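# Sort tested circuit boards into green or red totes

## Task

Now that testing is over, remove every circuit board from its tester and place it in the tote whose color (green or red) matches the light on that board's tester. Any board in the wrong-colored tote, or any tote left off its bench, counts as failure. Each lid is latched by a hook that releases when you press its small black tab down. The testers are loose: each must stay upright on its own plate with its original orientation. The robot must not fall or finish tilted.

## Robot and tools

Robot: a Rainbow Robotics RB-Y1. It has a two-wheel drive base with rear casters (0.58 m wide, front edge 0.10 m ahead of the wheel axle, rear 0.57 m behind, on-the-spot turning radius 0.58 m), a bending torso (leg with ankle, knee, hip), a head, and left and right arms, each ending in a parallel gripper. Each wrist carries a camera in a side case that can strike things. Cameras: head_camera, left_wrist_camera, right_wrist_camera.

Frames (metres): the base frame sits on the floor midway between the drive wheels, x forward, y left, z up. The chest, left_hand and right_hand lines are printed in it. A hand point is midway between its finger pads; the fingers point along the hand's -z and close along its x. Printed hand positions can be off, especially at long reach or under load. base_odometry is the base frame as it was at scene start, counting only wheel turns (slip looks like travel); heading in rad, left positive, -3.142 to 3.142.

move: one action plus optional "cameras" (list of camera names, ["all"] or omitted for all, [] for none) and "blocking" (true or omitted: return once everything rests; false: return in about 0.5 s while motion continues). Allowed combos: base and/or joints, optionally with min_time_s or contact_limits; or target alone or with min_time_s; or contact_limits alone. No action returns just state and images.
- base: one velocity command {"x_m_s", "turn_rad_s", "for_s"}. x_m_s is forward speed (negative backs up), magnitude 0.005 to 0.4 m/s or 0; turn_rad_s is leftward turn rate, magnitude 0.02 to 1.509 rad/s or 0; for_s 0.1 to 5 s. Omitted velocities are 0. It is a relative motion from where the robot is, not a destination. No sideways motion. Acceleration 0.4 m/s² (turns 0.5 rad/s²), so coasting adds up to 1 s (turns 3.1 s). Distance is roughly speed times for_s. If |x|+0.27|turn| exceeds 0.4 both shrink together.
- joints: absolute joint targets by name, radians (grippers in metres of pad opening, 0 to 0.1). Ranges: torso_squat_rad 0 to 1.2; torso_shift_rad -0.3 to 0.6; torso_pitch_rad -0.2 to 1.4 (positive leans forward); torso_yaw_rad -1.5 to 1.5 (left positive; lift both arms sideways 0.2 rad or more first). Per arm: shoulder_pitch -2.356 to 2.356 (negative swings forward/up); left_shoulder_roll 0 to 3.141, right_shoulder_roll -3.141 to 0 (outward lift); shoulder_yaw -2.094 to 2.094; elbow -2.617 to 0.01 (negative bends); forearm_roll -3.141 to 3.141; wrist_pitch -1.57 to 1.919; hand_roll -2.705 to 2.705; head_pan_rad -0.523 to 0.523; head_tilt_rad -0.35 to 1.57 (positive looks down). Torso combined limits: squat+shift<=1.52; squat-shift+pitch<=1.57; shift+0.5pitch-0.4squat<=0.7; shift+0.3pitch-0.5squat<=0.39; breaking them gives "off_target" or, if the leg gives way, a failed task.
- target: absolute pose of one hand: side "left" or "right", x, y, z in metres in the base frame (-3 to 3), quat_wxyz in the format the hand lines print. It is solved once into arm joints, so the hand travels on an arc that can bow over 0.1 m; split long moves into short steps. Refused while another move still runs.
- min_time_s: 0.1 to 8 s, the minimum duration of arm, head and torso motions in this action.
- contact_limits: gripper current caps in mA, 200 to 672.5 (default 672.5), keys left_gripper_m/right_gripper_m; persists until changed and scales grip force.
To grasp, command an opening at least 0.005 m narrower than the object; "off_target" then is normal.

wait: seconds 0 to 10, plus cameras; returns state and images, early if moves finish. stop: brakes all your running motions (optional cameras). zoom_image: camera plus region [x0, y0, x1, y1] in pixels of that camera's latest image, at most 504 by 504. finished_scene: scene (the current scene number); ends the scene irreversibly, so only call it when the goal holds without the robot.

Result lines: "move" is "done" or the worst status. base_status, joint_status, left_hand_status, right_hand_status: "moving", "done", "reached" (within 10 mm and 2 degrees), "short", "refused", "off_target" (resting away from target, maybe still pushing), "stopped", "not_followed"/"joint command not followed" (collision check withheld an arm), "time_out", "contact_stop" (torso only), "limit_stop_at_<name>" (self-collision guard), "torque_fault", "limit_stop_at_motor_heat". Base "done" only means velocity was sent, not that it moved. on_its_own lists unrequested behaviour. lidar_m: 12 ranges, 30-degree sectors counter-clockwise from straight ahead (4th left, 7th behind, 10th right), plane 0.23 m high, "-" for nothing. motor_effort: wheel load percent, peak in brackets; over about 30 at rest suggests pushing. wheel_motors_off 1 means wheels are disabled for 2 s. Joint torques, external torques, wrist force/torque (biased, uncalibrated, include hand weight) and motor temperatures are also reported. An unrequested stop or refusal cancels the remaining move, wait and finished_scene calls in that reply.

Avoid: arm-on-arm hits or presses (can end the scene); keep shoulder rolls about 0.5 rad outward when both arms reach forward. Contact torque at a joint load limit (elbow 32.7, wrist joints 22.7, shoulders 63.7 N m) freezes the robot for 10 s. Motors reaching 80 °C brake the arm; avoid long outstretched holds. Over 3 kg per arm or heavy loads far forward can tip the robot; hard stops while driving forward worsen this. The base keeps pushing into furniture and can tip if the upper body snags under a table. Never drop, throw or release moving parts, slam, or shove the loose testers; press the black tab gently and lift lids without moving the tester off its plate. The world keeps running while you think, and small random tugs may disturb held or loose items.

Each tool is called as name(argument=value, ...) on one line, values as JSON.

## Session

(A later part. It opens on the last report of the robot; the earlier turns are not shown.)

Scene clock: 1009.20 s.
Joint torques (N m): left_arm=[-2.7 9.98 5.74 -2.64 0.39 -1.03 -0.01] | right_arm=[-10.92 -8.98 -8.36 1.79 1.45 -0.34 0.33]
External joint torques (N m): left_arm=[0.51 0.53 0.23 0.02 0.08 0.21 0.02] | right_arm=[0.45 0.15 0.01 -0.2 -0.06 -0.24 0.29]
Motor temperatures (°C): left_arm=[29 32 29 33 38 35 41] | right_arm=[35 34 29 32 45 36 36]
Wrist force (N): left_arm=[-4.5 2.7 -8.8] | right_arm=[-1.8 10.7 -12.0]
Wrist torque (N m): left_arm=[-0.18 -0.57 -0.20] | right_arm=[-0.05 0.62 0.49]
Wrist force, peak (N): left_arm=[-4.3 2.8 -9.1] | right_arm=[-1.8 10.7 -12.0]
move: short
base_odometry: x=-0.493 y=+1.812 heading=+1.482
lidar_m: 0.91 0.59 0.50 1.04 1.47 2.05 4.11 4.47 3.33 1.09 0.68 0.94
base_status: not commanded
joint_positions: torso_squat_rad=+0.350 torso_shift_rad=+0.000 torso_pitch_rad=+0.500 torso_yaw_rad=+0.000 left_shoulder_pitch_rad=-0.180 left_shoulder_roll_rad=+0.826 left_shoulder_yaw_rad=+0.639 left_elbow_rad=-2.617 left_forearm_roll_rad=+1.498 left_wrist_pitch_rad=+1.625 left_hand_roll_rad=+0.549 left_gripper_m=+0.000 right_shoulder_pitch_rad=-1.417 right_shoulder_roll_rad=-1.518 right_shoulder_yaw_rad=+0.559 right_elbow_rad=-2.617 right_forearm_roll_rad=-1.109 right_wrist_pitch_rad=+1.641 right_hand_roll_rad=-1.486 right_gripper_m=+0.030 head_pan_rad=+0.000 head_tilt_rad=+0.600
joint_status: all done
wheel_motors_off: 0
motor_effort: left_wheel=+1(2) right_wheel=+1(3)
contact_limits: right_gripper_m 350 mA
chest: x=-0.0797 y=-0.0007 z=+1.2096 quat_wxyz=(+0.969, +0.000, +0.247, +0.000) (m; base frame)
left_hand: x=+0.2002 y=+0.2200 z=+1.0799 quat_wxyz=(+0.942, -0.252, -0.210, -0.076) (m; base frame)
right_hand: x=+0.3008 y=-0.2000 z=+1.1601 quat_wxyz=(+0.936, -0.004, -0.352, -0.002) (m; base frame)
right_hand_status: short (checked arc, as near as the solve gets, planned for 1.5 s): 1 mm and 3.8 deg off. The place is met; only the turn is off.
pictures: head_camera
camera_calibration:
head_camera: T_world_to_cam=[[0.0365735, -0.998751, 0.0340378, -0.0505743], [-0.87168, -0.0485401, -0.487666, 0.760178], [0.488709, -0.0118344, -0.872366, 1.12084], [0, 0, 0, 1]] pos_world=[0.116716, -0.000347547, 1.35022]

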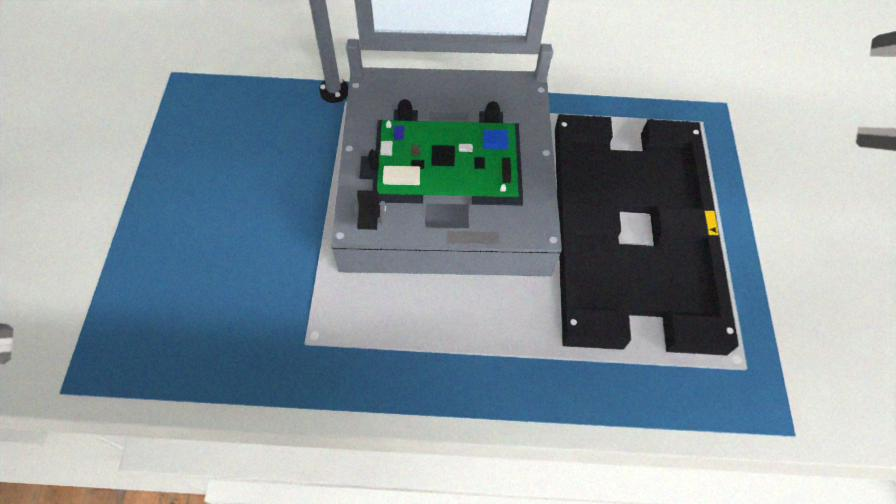

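move(joints={"right_gripper_m":0.088}, cameras=[])

move(target={"side":"right","x":0.38,"y":-0.10,"z":1.13,"quat_wxyz":[0.9962,0,-0.0872,0]}, min_time_s=1.5, cameras=[])

move(target={"side":"right","x":0.417,"y":-0.016,"z":1.08,"quat_wxyz":[0.9986,0,-0.0523,0]}, min_time_s=1.5, cameras=[])

move(target={"side":"right","x":0.430,"y":-0.002,"z":0.975,"quat_wxyz":[1,0,0,0]}, min_time_s=1.5, cameras=["head_camera","right_wrist_camera"])

zoom_image(camera="head_camera", region=[300, 60, 600, 230])

zoom_image(camera="right_wrist_camera", region=[150, 100, 500, 364])

Scene clock: 1020.20 s.
Joint torques (N m): left_arm=[-2.83 10.11 5.82 -2.57 0.32 -1.07 -0.09] | right_arm=[-10.81 -8.97 -8.73 1.71 1.39 -0.35 0.33]
External joint torques (N m): left_arm=[0.38 0.65 0.3 0.09 0.01 0.17 -0.06] | right_arm=[0.57 0.16 -0.37 -0.29 -0.13 -0.25 0.29]
Motor temperatures (°C): left_arm=[29 32 29 33 38 35 41] | right_arm=[35 34 29 32 45 36 36]
Wrist force (N): left_arm=[-4.2 2.6 -9.0] | right_arm=[-2.0 10.7 -11.7]
Wrist torque (N m): left_arm=[-0.15 -0.54 -0.20] | right_arm=[-0.08 0.61 0.50]
Wrist force, peak (N): left_arm=[-4.3 2.7 -9.3] | right_arm=[-2.1 10.9 -12.4]
move: done
base_odometry: x=-0.493 y=+1.812 heading=+1.482
lidar_m: 0.91 0.60 0.50 1.04 1.47 2.05 4.11 4.47 3.34 1.08 0.68 0.95
base_status: not commanded
joint_positions: torso_squat_rad=+0.350 torso_shift_rad=+0.000 torso_pitch_rad=+0.500 torso_yaw_rad=+0.000 left_shoulder_pitch_rad=-0.180 left_shoulder_roll_rad=+0.826 left_shoulder_yaw_rad=+0.639 left_elbow_rad=-2.617 left_forearm_roll_rad=+1.498 left_wrist_pitch_rad=+1.625 left_hand_roll_rad=+0.549 left_gripper_m=+0.000 right_shoulder_pitch_rad=-1.417 right_shoulder_roll_rad=-1.518 right_shoulder_yaw_rad=+0.559 right_elbow_rad=-2.617 right_forearm_roll_rad=-1.109 right_wrist_pitch_rad=+1.641 right_hand_roll_rad=-1.486 right_gripper_m=+0.088 head_pan_rad=+0.000 head_tilt_rad=+0.600
joint_status: all done
wheel_motors_off: 0
motor_effort: left_wheel=-1(2) right_wheel=+1(2)
contact_limits: right_gripper_m 350 mA
chest: x=-0.0797 y=-0.0007 z=+1.2096 quat_wxyz=(+0.969, +0.000, +0.247, +0.000) (m; base frame)
left_hand: x=+0.2002 y=+0.2200 z=+1.0799 quat_wxyz=(+0.942, -0.252, -0.210, -0.076) (m; base frame)
right_hand: x=+0.3008 y=-0.2000 z=+1.1601 quat_wxyz=(+0.936, -0.004, -0.352, -0.002) (m; base frame)
pictures: none
No camera images: "cameras" was empty.

Scene clock: 1022.07 s.
Joint torques (N m): left_arm=[-2.51 10.19 6.02 -2.57 0.37 -1.16 -0.07] | right_arm=[-20.46 -7.47 -8.71 -0.35 0.17 -0.09 0.02]
External joint torques (N m): left_arm=[0.69 0.73 0.5 0.09 0.06 0.09 -0.04] | right_arm=[1.58 0.26 1.34 0.92 -0.36 0.07 0.01]
Motor temperatures (°C): left_arm=[29 32 29 33 38 35 41] | right_arm=[35 34 29 32 45 36 36]
Wrist force (N): left_arm=[-4.2 2.6 -9.2] | right_arm=[1.0 10.3 -13.1]
Wrist torque (N m): left_arm=[-0.16 -0.56 -0.21] | right_arm=[0.01 0.76 0.49]
Wrist force, peak (N): left_arm=[-4.5 2.5 -9.2] | right_arm=[1.0 10.9 -13.4]
move: done
base_odometry: x=-0.493 y=+1.812 heading=+1.482
lidar_m: 0.91 0.60 0.51 1.06 1.47 2.05 4.11 4.46 3.33 1.08 0.68 0.95
base_status: not commanded
joint_positions: torso_squat_rad=+0.350 torso_shift_rad=+0.000 torso_pitch_rad=+0.500 torso_yaw_rad=+0.000 left_shoulder_pitch_rad=-0.180 left_shoulder_roll_rad=+0.826 left_shoulder_yaw_rad=+0.639 left_elbow_rad=-2.617 left_forearm_roll_rad=+1.498 left_wrist_pitch_rad=+1.625 left_hand_roll_rad=+0.549 left_gripper_m=+0.000 right_shoulder_pitch_rad=-1.795 right_shoulder_roll_rad=-0.888 right_shoulder_yaw_rad=+0.786 right_elbow_rad=-1.647 right_forearm_roll_rad=-1.334 right_wrist_pitch_rad=+1.873 right_hand_roll_rad=-1.129 right_gripper_m=+0.088 head_pan_rad=+0.000 head_tilt_rad=+0.600
joint_status: all done
wheel_motors_off: 0
motor_effort: left_wheel=+0(2) right_wheel=+1(3)
contact_limits: right_gripper_m 350 mA
chest: x=-0.0797 y=-0.0007 z=+1.2096 quat_wxyz=(+0.969, +0.000, +0.247, +0.000) (m; base frame)
left_hand: x=+0.2002 y=+0.2200 z=+1.0799 quat_wxyz=(+0.942, -0.252, -0.210, -0.076) (m; base frame)
right_hand: x=+0.3800 y=-0.0999 z=+1.1302 quat_wxyz=(+0.996, +0.000, -0.088, +0.000) (m; base frame)
right_hand_status: reached (checked arc, planned for 1.5 s): 0 mm and 0.0 deg off.
pictures: none
No camera images: "cameras" was empty.

Scene clock: 1023.90 s.
Joint torques (N m): left_arm=[-2.76 9.96 5.86 -2.62 0.43 -1.07 -0.04] | right_arm=[-24.03 -5.71 -7.34 -1.45 0.45 -0.33 0.31]
External joint torques (N m): left_arm=[0.44 0.5 0.34 0.04 0.12 0.18 -0.01] | right_arm=[1.22 1.64 1.32 1.2 0.03 -0.2 0.3]
Motor temperatures (°C): left_arm=[29 32 29 33 38 35 41] | right_arm=[35 34 29 32 45 36 36]
Wrist force (N): left_arm=[-4.2 2.5 -8.9] | right_arm=[1.8 10.5 -13.1]
Wrist torque (N m): left_arm=[-0.14 -0.54 -0.21] | right_arm=[-0.03 0.84 0.52]
Wrist force, peak (N): left_arm=[-4.4 2.7 -9.2] | right_arm=[1.6 10.8 -13.3]
move: done
base_odometry: x=-0.493 y=+1.812 heading=+1.482
lidar_m: 0.91 0.60 0.50 1.05 1.46 2.05 4.11 4.46 3.33 1.08 0.68 0.94
base_status: not commanded
joint_positions: torso_squat_rad=+0.350 torso_shift_rad=+0.000 torso_pitch_rad=+0.500 torso_yaw_rad=+0.000 left_shoulder_pitch_rad=-0.180 left_shoulder_roll_rad=+0.826 left_shoulder_yaw_rad=+0.639 left_elbow_rad=-2.617 left_forearm_roll_rad=+1.498 left_wrist_pitch_rad=+1.625 left_hand_roll_rad=+0.549 left_gripper_m=+0.000 right_shoulder_pitch_rad=-1.894 right_shoulder_roll_rad=-0.555 right_shoulder_yaw_rad=+0.900 right_elbow_rad=-1.164 right_forearm_roll_rad=-1.222 right_wrist_pitch_rad=+1.756 right_hand_roll_rad=-1.005 right_gripper_m=+0.088 head_pan_rad=+0.000 head_tilt_rad=+0.600
joint_status: all done
wheel_motors_off: 0
motor_effort: left_wheel=-1(2) right_wheel=+1(3)
contact_limits: right_gripper_m 350 mA
chest: x=-0.0797 y=-0.0007 z=+1.2096 quat_wxyz=(+0.969, +0.000, +0.247, +0.000) (m; base frame)
left_hand: x=+0.2002 y=+0.2200 z=+1.0799 quat_wxyz=(+0.942, -0.252, -0.210, -0.076) (m; base frame)
right_hand: x=+0.4162 y=-0.0165 z=+1.0802 quat_wxyz=(+0.998, +0.001, -0.055, -0.001) (m; base frame)
right_hand_status: reached (checked arc, planned for 1.5 s): 1 mm and 0.4 deg off.
pictures: none
No camera images: "cameras" was empty.

Scene clock: 1025.73 s.
Joint torques (N m): left_arm=[-2.82 10.06 5.83 -2.58 0.32 -1.06 -0.06] | right_arm=[-23.43 -5.5 -4.65 -2.19 0.25 -0.14 0.2]
External joint torques (N m): left_arm=[0.39 0.6 0.31 0.08 0 0.19 -0.03] | right_arm=[2.88 1.44 0.72 1.17 0 -0.12 0.2]
Motor temperatures (°C): left_arm=[29 32 29 33 38 35 41] | right_arm=[36 34 29 32 45 36 36]
Wrist force (N): left_arm=[-4.2 2.6 -8.8] | right_arm=[2.1 10.6 -12.6]
Wrist torque (N m): left_arm=[-0.16 -0.53 -0.20] | right_arm=[-0.04 0.82 0.51]
Wrist force, peak (N): left_arm=[-4.2 2.6 -9.2] | right_arm=[2.1 10.8 -13.4]
move: done
base_odometry: x=-0.493 y=+1.812 heading=+1.482
lidar_m: 0.91 0.60 0.50 1.04 1.47 2.05 4.11 4.46 3.33 1.09 0.68 0.95
base_status: not commanded
joint_positions: torso_squat_rad=+0.350 torso_shift_rad=+0.000 torso_pitch_rad=+0.500 torso_yaw_rad=+0.000 left_shoulder_pitch_rad=-0.180 left_shoulder_roll_rad=+0.826 left_shoulder_yaw_rad=+0.639 left_elbow_rad=-2.617 left_forearm_roll_rad=+1.498 left_wrist_pitch_rad=+1.625 left_hand_roll_rad=+0.549 left_gripper_m=+0.000 right_shoulder_pitch_rad=-1.852 right_shoulder_roll_rad=-0.314 right_shoulder_yaw_rad=+0.962 right_elbow_rad=-0.652 right_forearm_roll_rad=-1.182 right_wrist_pitch_rad=+1.551 right_hand_roll_rad=-0.750 right_gripper_m=+0.088 head_pan_rad=+0.000 head_tilt_rad=+0.600
joint_status: all done
wheel_motors_off: 0
motor_effort: left_wheel=-2(3) right_wheel=+1(3)
contact_limits: right_gripper_m 350 mA
chest: x=-0.0797 y=-0.0007 z=+1.2096 quat_wxyz=(+0.969, +0.000, +0.247, +0.000) (m; base frame)
left_hand: x=+0.2002 y=+0.2200 z=+1.0799 quat_wxyz=(+0.942, -0.252, -0.210, -0.076) (m; base frame)
right_hand: x=+0.4299 y=-0.0021 z=+0.9753 quat_wxyz=(+1.000, +0.001, -0.002, +0.000) (m; base frame)
right_hand_status: reached (checked arc, planned for 1.5 s): 0 mm and 0.2 deg off.
pictures: head_camera, right_wrist_camera
camera_calibration:
head_camera: T_world_to_cam=[[0.0365782, -0.998751, 0.0340302, -0.0505692], [-0.871675, -0.0485406, -0.487675, 0.760179], [0.488718, -0.011825, -0.872362, 1.12084], [0, 0, 0, 1]] pos_world=[0.116703, -0.000352542, 1.35022]
right_wrist_camera: T_world_to_cam=[[-0.999579, 0.0206856, -0.0203481, 0.452048], [0.00945465, 0.895189, 0.445586, -0.403558], [0.0274326, 0.445206, -0.895008, 0.933792], [0, 0, 0, 1]] pos_world=[0.430057, -0.0638199, 1.02477]

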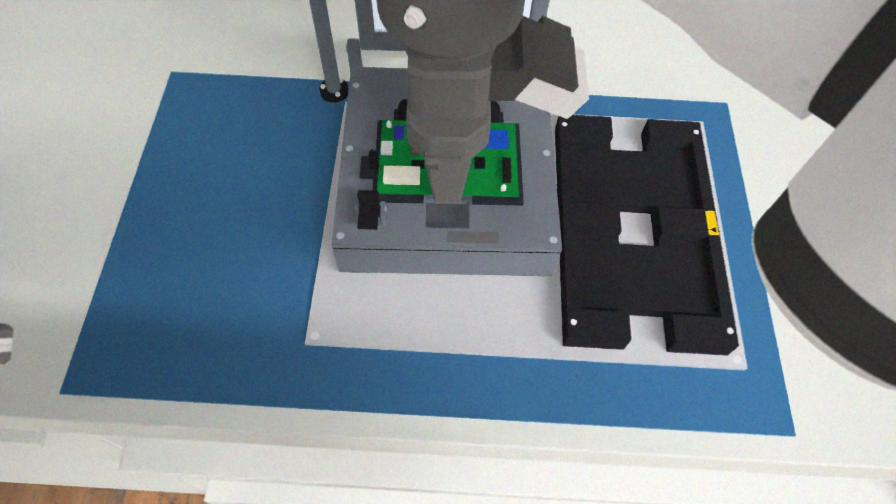

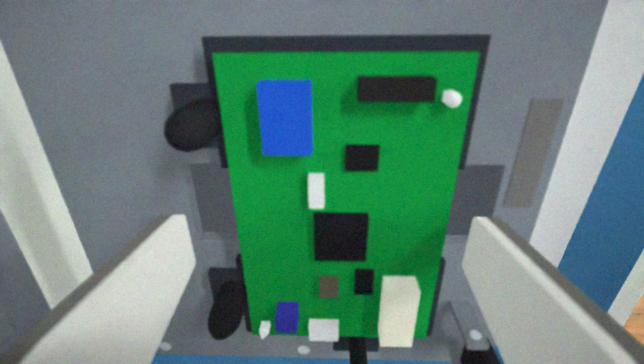

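Scaled by 1.680 from the camera's 896x504 image, which has a finer 1280x720 frame.

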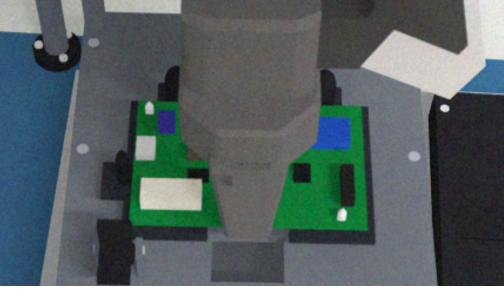

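Scaled by 1.440 from the camera's 644x364 image, which has a finer 1265x715 frame.

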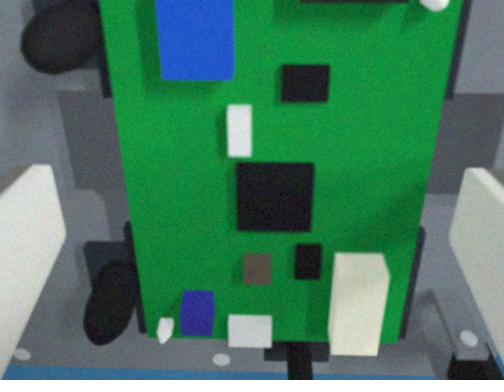

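move(target={"side":"right","x":0.4292,"y":-0.002,"z":0.955,"quat_wxyz":[1,0,0,0]}, min_time_s=1.2, cameras=["head_camera","right_wrist_camera"])

zoom_image(camera="head_camera", region=[380, 120, 520, 240])

Scene clock: 1035.73 s.
Joint torques (N m): left_arm=[-2.7 10.18 6.01 -2.58 0.44 -1.05 -0.03] | right_arm=[-22.46 -4.26 -3.97 -2.16 0.36 -0.29 0.39]
External joint torques (N m): left_arm=[0.5 0.72 0.49 0.09 0.12 0.19 0] | right_arm=[3.76 2.47 0.89 1.21 0.11 -0.27 0.39]
Motor temperatures (°C): left_arm=[29 32 29 33 38 35 41] | right_arm=[36 34 29 32 45 36 36]
Wrist force (N): left_arm=[-4.2 2.6 -8.9] | right_arm=[2.0 10.5 -13.0]
Wrist torque (N m): left_arm=[-0.17 -0.54 -0.21] | right_arm=[-0.04 0.81 0.52]
Wrist force, peak (N): left_arm=[-4.2 2.9 -9.3] | right_arm=[2.4 11.0 -13.3]
move: done
base_odometry: x=-0.493 y=+1.812 heading=+1.482
lidar_m: 0.91 0.60 0.50 1.05 1.46 2.05 4.11 4.47 3.34 1.08 0.68 0.95
base_status: not commanded
joint_positions: torso_squat_rad=+0.350 torso_shift_rad=+0.000 torso_pitch_rad=+0.500 torso_yaw_rad=+0.000 left_shoulder_pitch_rad=-0.180 left_shoulder_roll_rad=+0.826 left_shoulder_yaw_rad=+0.639 left_elbow_rad=-2.617 left_forearm_roll_rad=+1.498 left_wrist_pitch_rad=+1.625 left_hand_roll_rad=+0.549 left_gripper_m=+0.000 right_shoulder_pitch_rad=-1.833 right_shoulder_roll_rad=-0.280 right_shoulder_yaw_rad=+0.972 right_elbow_rad=-0.589 right_forearm_roll_rad=-1.171 right_wrist_pitch_rad=+1.505 right_hand_roll_rad=-0.721 right_gripper_m=+0.088 head_pan_rad=+0.000 head_tilt_rad=+0.600
joint_status: all done
wheel_motors_off: 0
motor_effort: left_wheel=-1(2) right_wheel=+0(3)
contact_limits: right_gripper_m 350 mA
chest: x=-0.0797 y=-0.0007 z=+1.2096 quat_wxyz=(+0.969, +0.000, +0.247, +0.000) (m; base frame)
left_hand: x=+0.2002 y=+0.2200 z=+1.0799 quat_wxyz=(+0.942, -0.252, -0.210, -0.076) (m; base frame)
right_hand: x=+0.4294 y=-0.0021 z=+0.9555 quat_wxyz=(+1.000, +0.000, -0.001, +0.000) (m; base frame)
right_hand_status: reached (checked arc, planned for 1.2 s): 1 mm and 0.1 deg off.
pictures: head_camera, right_wrist_camera
camera_calibration:
head_camera: T_world_to_cam=[[0.0365782, -0.998751, 0.0340301, -0.050569], [-0.871675, -0.0485406, -0.487675, 0.760179], [0.488718, -0.0118249, -0.872362, 1.12084], [0, 0, 0, 1]] pos_world=[0.116703, -0.000352502, 1.35022]
right_wrist_camera: T_world_to_cam=[[-0.999616, 0.0206312, -0.0185231, 0.449447], [0.0102446, 0.895623, 0.444696, -0.394196], [0.0257643, 0.444335, -0.89549, 0.917172], [0, 0, 0, 1]] pos_world=[0.429682, -0.0637538, 1.00494]

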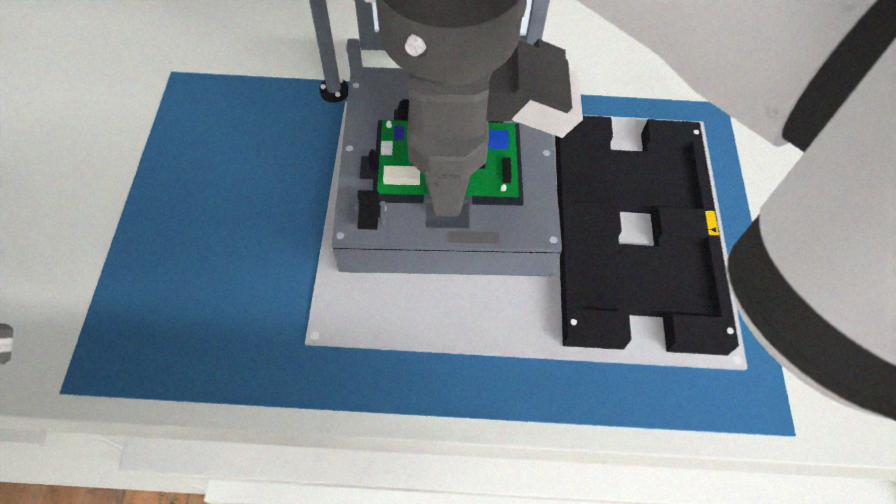

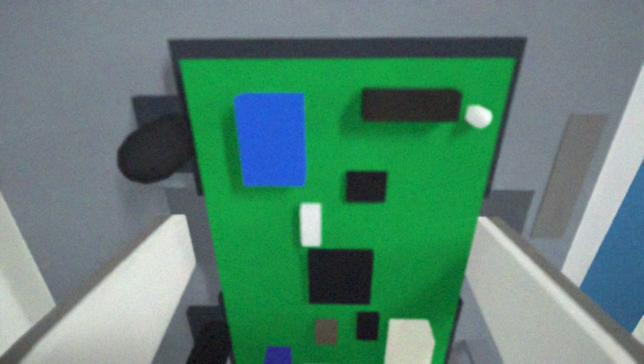

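Scaled by 3.600 from the camera's 896x504 image, which has a finer 1280x720 frame.

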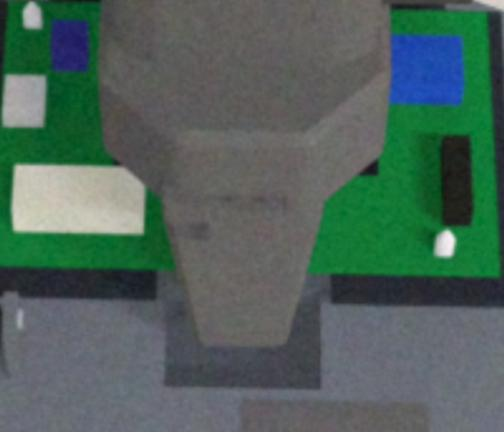

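move(target={"side":"right","x":0.4292,"y":-0.002,"z":0.94,"quat_wxyz":[1,0,0,0]}, min_time_s=1.2, cameras=["right_wrist_camera"])

move(joints={"right_gripper_m":0.06}, contact_limits={"right_gripper_m":300}, cameras=["head_camera","right_wrist_camera"])

Scene clock: 1043.07 s.
Joint torques (N m): left_arm=[-2.74 10.17 5.96 -2.65 0.37 -1.09 0.03] | right_arm=[-22.48 -3.85 -2.92 -2.06 0.36 -0.34 0.35]
External joint torques (N m): left_arm=[0.47 0.71 0.44 0.02 0.05 0.15 0.06] | right_arm=[3.66 2.72 1.39 1.29 0.11 -0.32 0.35]
Motor temperatures (°C): left_arm=[29 32 29 33 38 35 41] | right_arm=[36 34 29 32 45 36 36]
Wrist force (N): left_arm=[-4.3 2.6 -9.1] | right_arm=[1.9 10.8 -12.9]
Wrist torque (N m): left_arm=[-0.15 -0.56 -0.21] | right_arm=[-0.06 0.81 0.52]
Wrist force, peak (N): left_arm=[-4.5 2.6 -9.3] | right_arm=[2.1 10.9 -13.4]
move: done
base_odometry: x=-0.493 y=+1.812 heading=+1.482
lidar_m: 0.91 0.60 0.51 1.04 1.47 2.05 4.11 4.47 3.33 1.08 0.69 0.94
base_status: not commanded
joint_positions: torso_squat_rad=+0.350 torso_shift_rad=+0.000 torso_pitch_rad=+0.500 torso_yaw_rad=+0.000 left_shoulder_pitch_rad=-0.180 left_shoulder_roll_rad=+0.826 left_shoulder_yaw_rad=+0.639 left_elbow_rad=-2.617 left_forearm_roll_rad=+1.498 left_wrist_pitch_rad=+1.625 left_hand_roll_rad=+0.549 left_gripper_m=+0.000 right_shoulder_pitch_rad=-1.825 right_shoulder_roll_rad=-0.248 right_shoulder_yaw_rad=+0.978 right_elbow_rad=-0.523 right_forearm_roll_rad=-1.165 right_wrist_pitch_rad=+1.465 right_hand_roll_rad=-0.689 right_gripper_m=+0.088 head_pan_rad=+0.000 head_tilt_rad=+0.600
joint_status: all done
wheel_motors_off: 0
motor_effort: left_wheel=-1(2) right_wheel=+2(3)
contact_limits: right_gripper_m 350 mA
chest: x=-0.0797 y=-0.0007 z=+1.2096 quat_wxyz=(+0.969, +0.000, +0.247, +0.000) (m; base frame)
left_hand: x=+0.2002 y=+0.2200 z=+1.0799 quat_wxyz=(+0.942, -0.252, -0.210, -0.076) (m; base frame)
right_hand: x=+0.4294 y=-0.0021 z=+0.9405 quat_wxyz=(+1.000, +0.000, -0.001, +0.000) (m; base frame)
right_hand_status: reached (checked arc, planned for 1.2 s): 1 mm and 0.1 deg off.
pictures: right_wrist_camera
camera_calibration:
right_wrist_camera: T_world_to_cam=[[-0.999615, 0.0206246, -0.0185774, 0.449227], [0.0102134, 0.895604, 0.444735, -0.387557], [0.0258105, 0.444374, -0.89547, 0.903692], [0, 0, 0, 1]] pos_world=[0.429687, -0.0637448, 0.989934]

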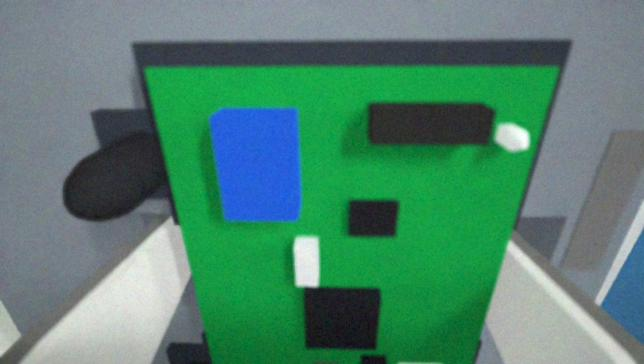

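Scene clock: 1043.87 s.
Joint torques (N m): left_arm=[-2.94 9.87 5.8 -2.59 0.35 -1.08 -0.01] | right_arm=[-24.49 -6.65 -3.42 -2.05 1.16 -1.66 0.32]
External joint torques (N m): left_arm=[0.27 0.41 0.28 0.07 0.04 0.16 0.02] | right_arm=[1.65 -0.08 0.9 1.29 0.91 -1.62 0.32]
Motor temperatures (°C): left_arm=[29 32 29 33 38 35 41] | right_arm=[36 34 29 32 45 36 36]
Wrist force (N): left_arm=[-4.3 2.7 -8.9] | right_arm=[-5.2 9.6 -10.9]
Wrist torque (N m): left_arm=[-0.16 -0.55 -0.19] | right_arm=[-0.02 0.89 0.54]
Wrist force, peak (N): left_arm=[-4.4 2.9 -9.3] | right_arm=[-17.6 7.8 -7.4]
move: off_target
base_odometry: x=-0.493 y=+1.812 heading=+1.482
lidar_m: 0.91 0.60 0.50 1.05 1.47 2.04 4.12 4.46 3.33 1.08 0.68 0.95
base_status: not commanded
joint_positions: torso_squat_rad=+0.350 torso_shift_rad=+0.000 torso_pitch_rad=+0.500 torso_yaw_rad=+0.000 left_shoulder_pitch_rad=-0.180 left_shoulder_roll_rad=+0.826 left_shoulder_yaw_rad=+0.639 left_elbow_rad=-2.617 left_forearm_roll_rad=+1.498 left_wrist_pitch_rad=+1.625 left_hand_roll_rad=+0.549 left_gripper_m=+0.000 right_shoulder_pitch_rad=-1.824 right_shoulder_roll_rad=-0.247 right_shoulder_yaw_rad=+0.978 right_elbow_rad=-0.523 right_forearm_roll_rad=-1.165 right_wrist_pitch_rad=+1.465 right_hand_roll_rad=-0.689 right_gripper_m=+0.071 head_pan_rad=+0.000 head_tilt_rad=+0.600
joint_status: right_gripper_m off_target (ended at +0.071, target +0.060)
wheel_motors_off: 0
motor_effort: left_wheel=-1(2) right_wheel=+3(3)
contact_limits: right_gripper_m 300 mA
chest: x=-0.0799 y=-0.0007 z=+1.2097 quat_wxyz=(+0.969, +0.000, +0.247, +0.000) (m; base frame)
left_hand: x=+0.2001 y=+0.2200 z=+1.0800 quat_wxyz=(+0.942, -0.252, -0.210, -0.076) (m; base frame)
right_hand: x=+0.4289 y=-0.0019 z=+0.9403 quat_wxyz=(+1.000, +0.000, +0.000, +0.000) (m; base frame)
pictures: head_camera, right_wrist_camera
camera_calibration:
head_camera: T_world_to_cam=[[0.0365712, -0.998751, 0.0340364, -0.0505734], [-0.871596, -0.0485394, -0.487815, 0.760256], [0.488858, -0.011826, -0.872283, 1.12083], [0, 0, 0, 1]] pos_world=[0.116557, -0.000352954, 1.35027]
right_wrist_camera: T_world_to_cam=[[-0.999638, 0.020215, -0.017744, 0.447976], [0.0102185, 0.895631, 0.444681, -0.387588], [0.0248813, 0.444339, -0.895513, 0.903891], [0, 0, 0, 1]] pos_world=[0.429285, -0.0635544, 0.989748]

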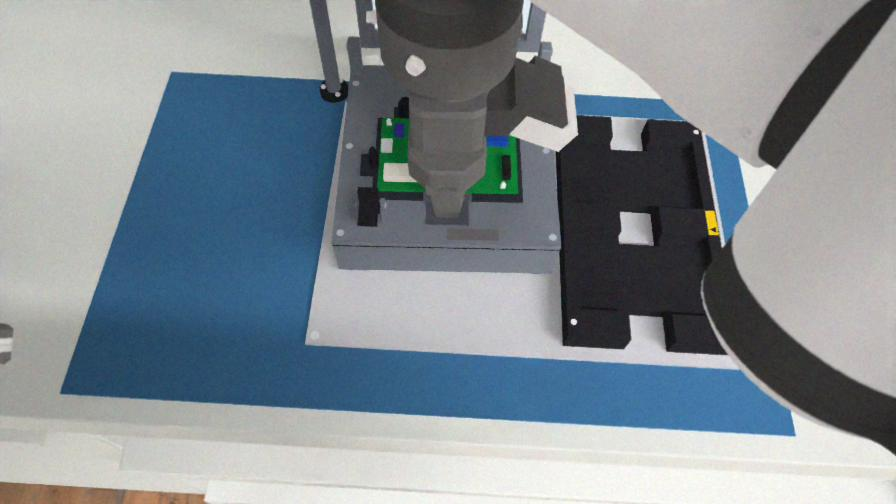

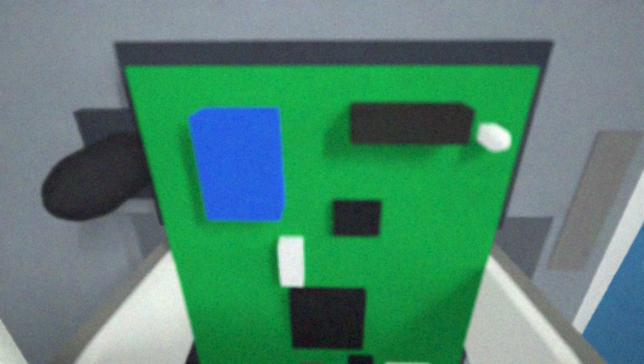

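move(contact_limits={"right_gripper_m":450}, cameras=[])

move(target={"side":"right","x":0.4292,"y":-0.002,"z":0.96,"quat_wxyz":[1,0,0,0]}, min_time_s=1.5, cameras=["head_camera","right_wrist_camera"])

move(target={"side":"right","x":0.4292,"y":-0.002,"z":1.02,"quat_wxyz":[1,0,0,0]}, min_time_s=1.5, cameras=["head_camera","right_wrist_camera"])

move(target={"side":"right","x":0.38,"y":-0.10,"z":1.12,"quat_wxyz":[0.9976,0,-0.07,0]}, min_time_s=2, cameras=["head_camera","right_wrist_camera"])

Scene clock: 1051.40 s.
Joint torques (N m): left_arm=[-3.02 10.15 5.94 -2.55 0.31 -1.08 0.03] | right_arm=[-24.33 -6.77 -3.34 -2.03 1.14 -1.64 0.26]
External joint torques (N m): left_arm=[0.19 0.69 0.43 0.11 -0.01 0.16 0.06] | right_arm=[1.81 -0.2 0.98 1.31 0.89 -1.61 0.26]
Motor temperatures (°C): left_arm=[29 32 29 33 38 35 41] | right_arm=[36 34 29 32 45 36 36]
Wrist force (N): left_arm=[-4.3 2.6 -9.0] | right_arm=[-5.3 9.9 -10.4]
Wrist torque (N m): left_arm=[-0.17 -0.56 -0.20] | right_arm=[-0.01 0.88 0.56]
Wrist force, peak (N): left_arm=[-4.4 2.8 -9.3] | right_arm=[-4.9 10.3 -12.3]
base_odometry: x=-0.493 y=+1.812 heading=+1.482
lidar_m: 0.91 0.60 0.50 1.05 1.46 2.04 4.11 4.46 3.33 1.09 0.68 0.95
base_status: not commanded
joint_positions: torso_squat_rad=+0.350 torso_shift_rad=+0.000 torso_pitch_rad=+0.500 torso_yaw_rad=+0.000 left_shoulder_pitch_rad=-0.180 left_shoulder_roll_rad=+0.826 left_shoulder_yaw_rad=+0.639 left_elbow_rad=-2.617 left_forearm_roll_rad=+1.498 left_wrist_pitch_rad=+1.625 left_hand_roll_rad=+0.549 left_gripper_m=+0.000 right_shoulder_pitch_rad=-1.824 right_shoulder_roll_rad=-0.247 right_shoulder_yaw_rad=+0.978 right_elbow_rad=-0.523 right_forearm_roll_rad=-1.165 right_wrist_pitch_rad=+1.465 right_hand_roll_rad=-0.689 right_gripper_m=+0.071 head_pan_rad=+0.000 head_tilt_rad=+0.600
joint_status: not commanded
wheel_motors_off: 0
motor_effort: left_wheel=+1(1) right_wheel=+1(3)
contact_limits: right_gripper_m 450 mA
chest: x=-0.0799 y=-0.0007 z=+1.2097 quat_wxyz=(+0.969, +0.000, +0.247, +0.000) (m; base frame)
left_hand: x=+0.2001 y=+0.2200 z=+1.0800 quat_wxyz=(+0.942, -0.252, -0.210, -0.076) (m; base frame)
right_hand: x=+0.4289 y=-0.0019 z=+0.9403 quat_wxyz=(+1.000, +0.000, +0.000, +0.000) (m; base frame)
pictures: none
No camera images: "cameras" was empty.

Scene clock: 1053.23 s.
Joint torques (N m): left_arm=[-2.57 9.88 5.83 -2.56 0.34 -1.06 -0.02] | right_arm=[-27.4 -13.46 -5.63 -1.82 1.15 1.4 -0.57]
External joint torques (N m): left_arm=[0.64 0.43 0.32 0.1 0.02 0.19 0.01] | right_arm=[-1.14 -6.68 -0.91 1.52 0.9 1.41 -0.57]
Motor temperatures (°C): left_arm=[29 32 29 33 38 35 41] | right_arm=[36 34 29 32 45 36 36]
Wrist force (N): left_arm=[-4.3 2.6 -8.9] | right_arm=[3.0 19.0 -20.6]
Wrist torque (N m): left_arm=[-0.15 -0.56 -0.20] | right_arm=[-0.12 1.02 0.73]
Wrist force, peak (N): left_arm=[-4.4 2.7 -9.2] | right_arm=[3.0 19.2 -20.7]
move: done
base_odometry: x=-0.493 y=+1.812 heading=+1.482
lidar_m: 0.91 0.60 0.50 1.05 1.47 2.05 4.11 4.46 3.32 1.08 0.68 0.95
base_status: not commanded
joint_positions: torso_squat_rad=+0.350 torso_shift_rad=+0.000 torso_pitch_rad=+0.500 torso_yaw_rad=+0.000 left_shoulder_pitch_rad=-0.180 left_shoulder_roll_rad=+0.826 left_shoulder_yaw_rad=+0.639 left_elbow_rad=-2.617 left_forearm_roll_rad=+1.498 left_wrist_pitch_rad=+1.625 left_hand_roll_rad=+0.549 left_gripper_m=+0.000 right_shoulder_pitch_rad=-1.845 right_shoulder_roll_rad=-0.272 right_shoulder_yaw_rad=+0.970 right_elbow_rad=-0.571 right_forearm_roll_rad=-1.175 right_wrist_pitch_rad=+1.513 right_hand_roll_rad=-0.711 right_gripper_m=+0.071 head_pan_rad=+0.000 head_tilt_rad=+0.600
joint_status: all done
wheel_motors_off: 0
motor_effort: left_wheel=+0(2) right_wheel=+3(4)
contact_limits: right_gripper_m 450 mA
chest: x=-0.0797 y=-0.0007 z=+1.2096 quat_wxyz=(+0.969, +0.000, +0.247, +0.000) (m; base frame)
left_hand: x=+0.2002 y=+0.2200 z=+1.0799 quat_wxyz=(+0.942, -0.252, -0.210, -0.076) (m; base frame)
right_hand: x=+0.4292 y=-0.0009 z=+0.9587 quat_wxyz=(+1.000, -0.001, +0.002, +0.001) (m; base frame)
right_hand_status: reached (checked arc, planned for 1.5 s): 2 mm and 0.3 deg off.
pictures: head_camera, right_wrist_camera
camera_calibration:
head_camera: T_world_to_cam=[[0.0366824, -0.998748, 0.0340058, -0.0505108], [-0.871729, -0.0486182, -0.48757, 0.760088], [0.488613, -0.0117586, -0.872421, 1.12086], [0, 0, 0, 1]] pos_world=[0.116775, -0.000313629, 1.35018]
right_wrist_camera: T_world_to_cam=[[-0.99975, 0.017718, -0.0136652, 0.444663], [0.00984019, 0.89664, 0.442652, -0.394519], [0.0200956, 0.442406, -0.89659, 0.923036], [0, 0, 0, 1]] pos_world=[0.429885, -0.0624934, 1.0083]

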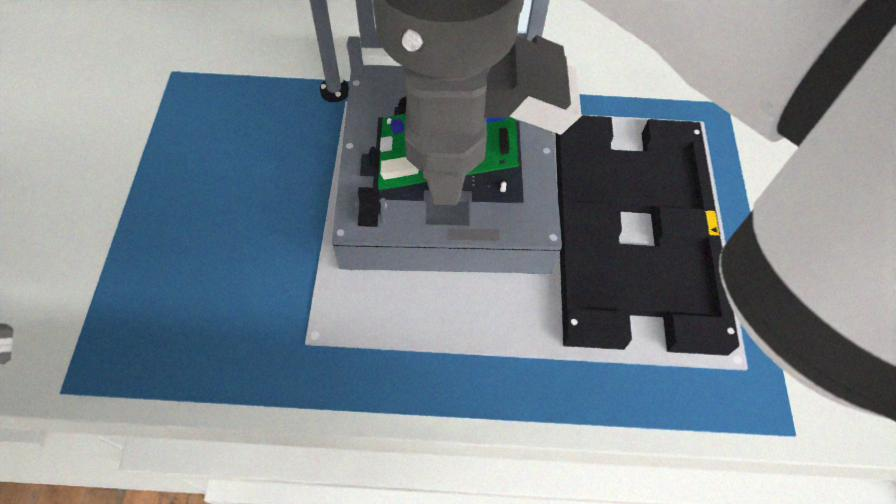

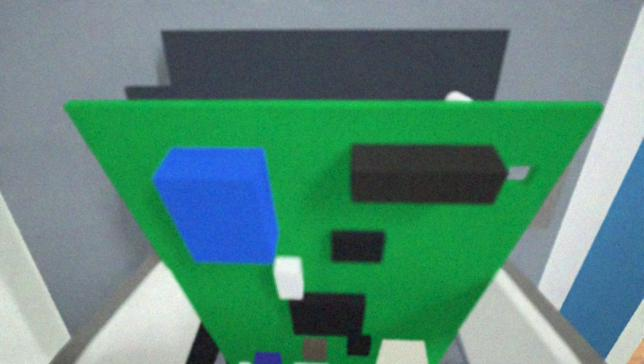

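Scene clock: 1055.07 s.
Joint torques (N m): left_arm=[-2.58 9.98 5.83 -2.64 0.35 -1.08 -0.03] | right_arm=[-28.84 -11.85 -7.61 -2.96 1.65 -1.88 -0.25]
External joint torques (N m): left_arm=[0.63 0.53 0.32 0.02 0.04 0.16 0] | right_arm=[-2.37 -4.45 -1.82 0.29 1.41 -1.88 -0.25]
Motor temperatures (°C): left_arm=[29 32 29 33 38 35 41] | right_arm=[36 34 29 32 45 36 36]
Wrist force (N): left_arm=[-4.3 2.5 -9.1] | right_arm=[-8.2 10.7 -15.7]
Wrist torque (N m): left_arm=[-0.15 -0.54 -0.21] | right_arm=[-0.04 1.05 0.44]
Wrist force, peak (N): left_arm=[-4.5 2.6 -9.1] | right_arm=[5.0 11.6 -31.8]
move: done
base_odometry: x=-0.493 y=+1.812 heading=+1.482
lidar_m: 0.91 0.60 0.51 1.04 1.47 2.04 4.11 4.46 3.33 1.09 0.68 0.95
base_status: not commanded
joint_positions: torso_squat_rad=+0.350 torso_shift_rad=+0.000 torso_pitch_rad=+0.500 torso_yaw_rad=+0.000 left_shoulder_pitch_rad=-0.180 left_shoulder_roll_rad=+0.826 left_shoulder_yaw_rad=+0.639 left_elbow_rad=-2.617 left_forearm_roll_rad=+1.498 left_wrist_pitch_rad=+1.625 left_hand_roll_rad=+0.549 left_gripper_m=+0.000 right_shoulder_pitch_rad=-1.915 right_shoulder_roll_rad=-0.352 right_shoulder_yaw_rad=+0.936 right_elbow_rad=-0.705 right_forearm_roll_rad=-1.213 right_wrist_pitch_rad=+1.650 right_hand_roll_rad=-0.777 right_gripper_m=+0.060 head_pan_rad=+0.000 head_tilt_rad=+0.600
joint_status: all done
wheel_motors_off: 0
on_its_own: right_gripper_m moved -0.010 to your old target +0.060
motor_effort: left_wheel=+0(2) right_wheel=+3(4)
contact_limits: right_gripper_m 450 mA
chest: x=-0.0798 y=-0.0007 z=+1.2096 quat_wxyz=(+0.969, +0.000, +0.247, +0.000) (m; base frame)
left_hand: x=+0.2001 y=+0.2200 z=+1.0799 quat_wxyz=(+0.942, -0.252, -0.210, -0.076) (m; base frame)
right_hand: x=+0.4285 y=-0.0019 z=+1.0193 quat_wxyz=(+1.000, -0.002, +0.003, +0.001) (m; base frame)
right_hand_status: reached (checked arc, planned for 1.5 s): 1 mm and 0.4 deg off.
pictures: head_camera, right_wrist_camera
camera_calibration:
head_camera: T_world_to_cam=[[0.0366276, -0.998749, 0.0340381, -0.0505479], [-0.871687, -0.0485872, -0.487648, 0.760107], [0.488692, -0.0118093, -0.872377, 1.12087], [0, 0, 0, 1]] pos_world=[0.116666, -0.00031653, 1.35021]
right_wrist_camera: T_world_to_cam=[[-0.999757, 0.0188264, -0.0114837, 0.442632], [0.0118318, 0.897378, 0.441104, -0.419781], [0.0186097, 0.440861, -0.897382, 0.979311], [0, 0, 0, 1]] pos_world=[0.429266, -0.0633713, 1.06907]

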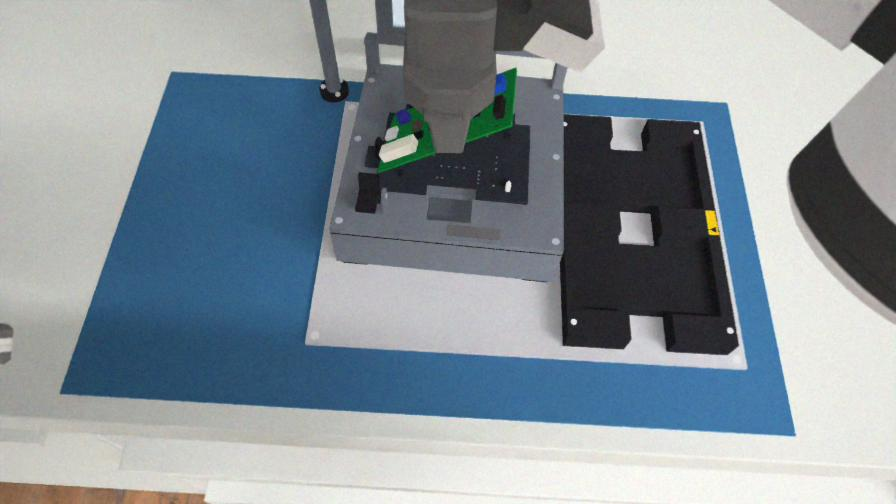

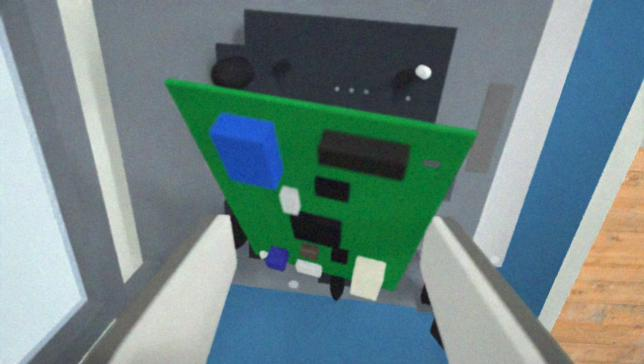

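Scene clock: 1057.40 s.
Joint torques (N m): left_arm=[-2.81 9.81 6.04 -2.64 0.41 -1.14 -0.04] | right_arm=[-19.31 -7.9 -11.27 -0.99 0.07 -0.03 -0.19]
External joint torques (N m): left_arm=[0.4 0.36 0.52 0.02 0.1 0.11 -0.01] | right_arm=[2.9 -0.17 -0.94 -0.2 -0.41 0.09 -0.2]
Motor temperatures (°C): left_arm=[29 32 29 33 38 35 41] | right_arm=[36 34 29 32 45 36 36]
Wrist force (N): left_arm=[-4.3 2.8 -9.1] | right_arm=[1.5 10.0 -13.2]
Wrist torque (N m): left_arm=[-0.17 -0.55 -0.20] | right_arm=[0.03 0.83 0.53]
Wrist force, peak (N): left_arm=[-4.5 2.6 -9.2] | right_arm=[-0.2 9.6 -37.6]
move: done
base_odometry: x=-0.493 y=+1.812 heading=+1.482
lidar_m: 0.91 0.60 0.50 1.05 1.47 2.05 4.11 4.46 3.33 1.08 0.69 0.94
base_status: not commanded
joint_positions: torso_squat_rad=+0.350 torso_shift_rad=+0.000 torso_pitch_rad=+0.500 torso_yaw_rad=+0.000 left_shoulder_pitch_rad=-0.180 left_shoulder_roll_rad=+0.826 left_shoulder_yaw_rad=+0.639 left_elbow_rad=-2.617 left_forearm_roll_rad=+1.498 left_wrist_pitch_rad=+1.625 left_hand_roll_rad=+0.549 left_gripper_m=+0.000 right_shoulder_pitch_rad=-1.843 right_shoulder_roll_rad=-0.919 right_shoulder_yaw_rad=+0.894 right_elbow_rad=-1.612 right_forearm_roll_rad=-1.409 right_wrist_pitch_rad=+1.798 right_hand_roll_rad=-1.124 right_gripper_m=+0.060 head_pan_rad=+0.000 head_tilt_rad=+0.600
joint_status: all done
wheel_motors_off: 0
motor_effort: left_wheel=-1(2) right_wheel=+1(4)
contact_limits: right_gripper_m 450 mA
chest: x=-0.0797 y=-0.0007 z=+1.2096 quat_wxyz=(+0.969, +0.000, +0.247, +0.000) (m; base frame)
left_hand: x=+0.2002 y=+0.2200 z=+1.0799 quat_wxyz=(+0.942, -0.252, -0.210, -0.076) (m; base frame)
right_hand: x=+0.3801 y=-0.0999 z=+1.1202 quat_wxyz=(+0.998, +0.000, -0.070, +0.000) (m; base frame)
right_hand_status: reached (checked arc, planned for 2.0 s): 0 mm and 0.0 deg off.
pictures: head_camera, right_wrist_camera
camera_calibration:
head_camera: T_world_to_cam=[[0.0365939, -0.998751, 0.0340109, -0.0505427], [-0.871701, -0.0485442, -0.487627, 0.760129], [0.488669, -0.0118032, -0.872389, 1.12086], [0, 0, 0, 1]] pos_world=[0.116727, -0.000350013, 1.3502]
right_wrist_camera: T_world_to_cam=[[-0.987458, 0.0199737, -0.15661, 0.555226], [-0.051844, 0.895934, 0.441152, -0.351739], [0.149124, 0.443739, -0.883662, 1.04922], [0, 0, 0, 1]] pos_world=[0.373563, -0.161535, 1.16928]

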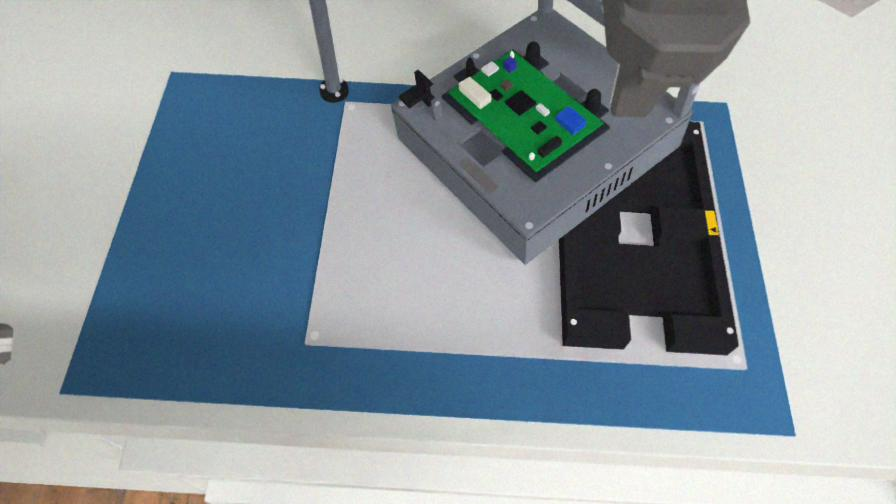

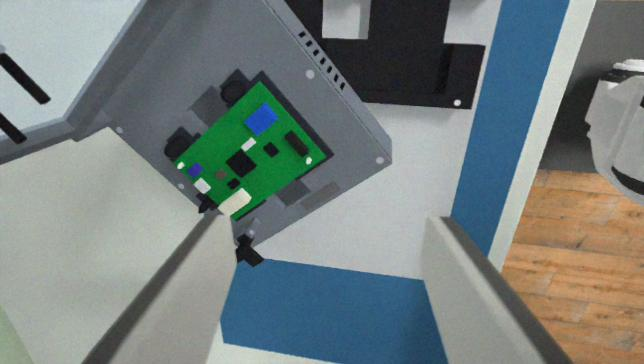

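zoom_image(camera="head_camera", region=[370, 0, 750, 290])

zoom_image(camera="right_wrist_camera", region=[60, 0, 500, 280])

Scaled by 1.326 from the camera's 896x504 image, which has a finer 1280x720 frame.

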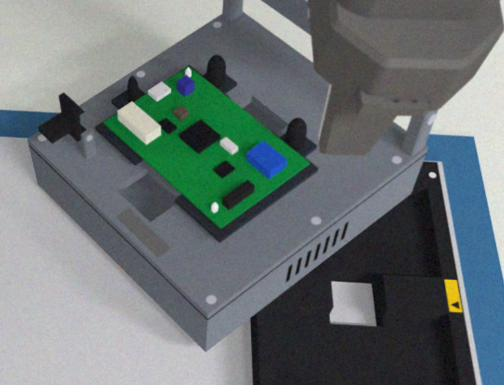

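Scaled by 1.145 from the camera's 644x364 image, which has a finer 1265x715 frame.

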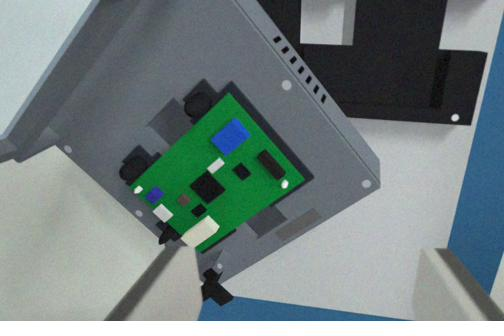

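move(target={"side":"right","x":0.30,"y":-0.20,"z":1.16,"quat_wxyz":[0.936,-0.004,-0.352,-0.002]}, min_time_s=1.5, cameras=["head_camera","right_wrist_camera"])

zoom_image(camera="head_camera", region=[370, 0, 750, 290])

Scene clock: 1100.83 s.
Joint torques (N m): left_arm=[-2.94 9.73 5.88 -2.61 0.42 -1.05 0.03] | right_arm=[-9 -7.77 -9.14 2.1 1.33 -0.17 0.04]
External joint torques (N m): left_arm=[0.27 0.27 0.36 0.05 0.11 0.19 0.06] | right_arm=[2.13 0.1 -0.76 -0.38 -0.19 -0.14 0]
Motor temperatures (°C): left_arm=[29 32 29 33 38 35 41] | right_arm=[36 34 29 32 45 36 36]
Wrist force (N): left_arm=[-4.3 2.8 -9.1] | right_arm=[-1.6 10.6 -11.9]
Wrist torque (N m): left_arm=[-0.17 -0.55 -0.20] | right_arm=[-0.04 0.65 0.49]
Wrist force, peak (N): left_arm=[-4.5 2.7 -9.1] | right_arm=[1.1 11.3 -13.3]
move: done
base_odometry: x=-0.493 y=+1.812 heading=+1.482
lidar_m: 0.91 0.59 0.50 1.06 1.47 2.05 4.11 4.46 3.34 1.09 0.68 0.95
base_status: not commanded
joint_positions: torso_squat_rad=+0.350 torso_shift_rad=+0.000 torso_pitch_rad=+0.500 torso_yaw_rad=+0.000 left_shoulder_pitch_rad=-0.180 left_shoulder_roll_rad=+0.826 left_shoulder_yaw_rad=+0.639 left_elbow_rad=-2.617 left_forearm_roll_rad=+1.498 left_wrist_pitch_rad=+1.625 left_hand_roll_rad=+0.549 left_gripper_m=+0.000 right_shoulder_pitch_rad=-1.600 right_shoulder_roll_rad=-1.598 right_shoulder_yaw_rad=+0.766 right_elbow_rad=-2.617 right_forearm_roll_rad=-1.134 right_wrist_pitch_rad=+1.546 right_hand_roll_rad=-1.534 right_gripper_m=+0.060 head_pan_rad=+0.000 head_tilt_rad=+0.600
joint_status: all done
wheel_motors_off: 0
motor_effort: left_wheel=-1(2) right_wheel=+1(3)
contact_limits: right_gripper_m 450 mA
chest: x=-0.0797 y=-0.0007 z=+1.2096 quat_wxyz=(+0.969, +0.000, +0.247, +0.000) (m; base frame)
left_hand: x=+0.2002 y=+0.2200 z=+1.0799 quat_wxyz=(+0.942, -0.252, -0.210, -0.076) (m; base frame)
right_hand: x=+0.3000 y=-0.1999 z=+1.1602 quat_wxyz=(+0.936, -0.005, -0.351, -0.002) (m; base frame)
right_hand_status: reached (checked arc, planned for 1.5 s): 0 mm and 0.1 deg off.
pictures: head_camera, right_wrist_camera
camera_calibration:
head_camera: T_world_to_cam=[[0.0365774, -0.99875, 0.0340531, -0.0505769], [-0.871698, -0.0485505, -0.487633, 0.760134], [0.488677, -0.0118477, -0.872384, 1.12086], [0, 0, 0, 1]] pos_world=[0.11672, -0.00032921, 1.35021]
right_wrist_camera: T_world_to_cam=[[-0.742051, 0.0205096, -0.67003, 1.00654], [-0.277648, 0.900362, 0.335052, -0.0921801], [0.610141, 0.434658, -0.66242, 0.744072], [0, 0, 0, 1]] pos_world=[0.267324, -0.261065, 1.19819]

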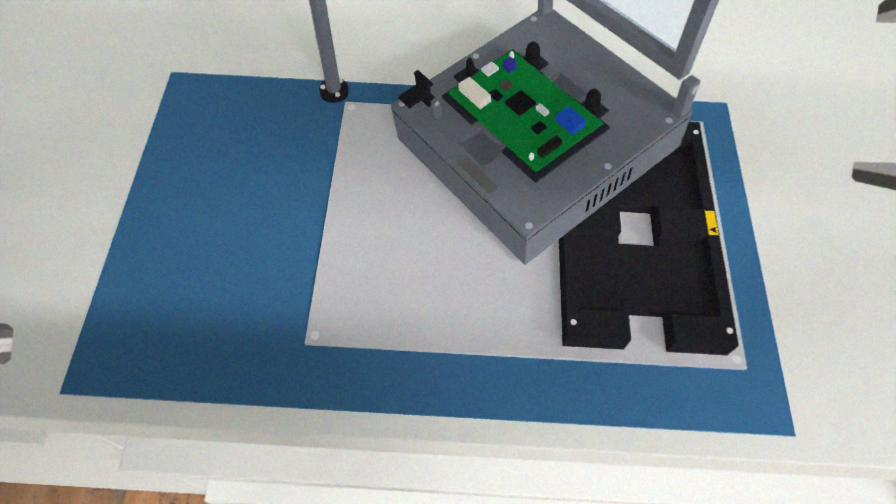

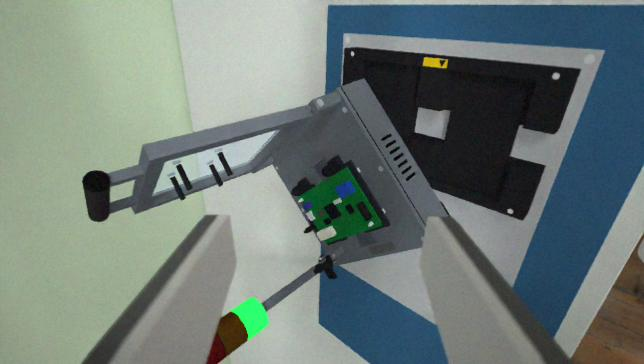

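Scaled by 1.326 from the camera's 896x504 image, which has a finer 1280x720 frame.

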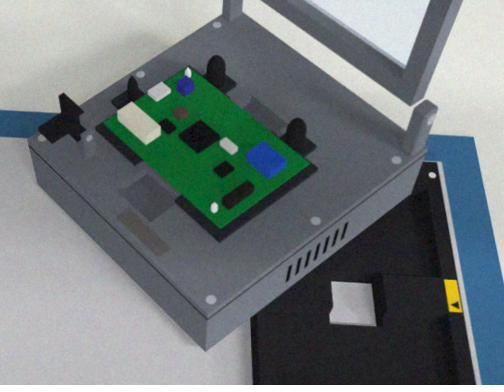

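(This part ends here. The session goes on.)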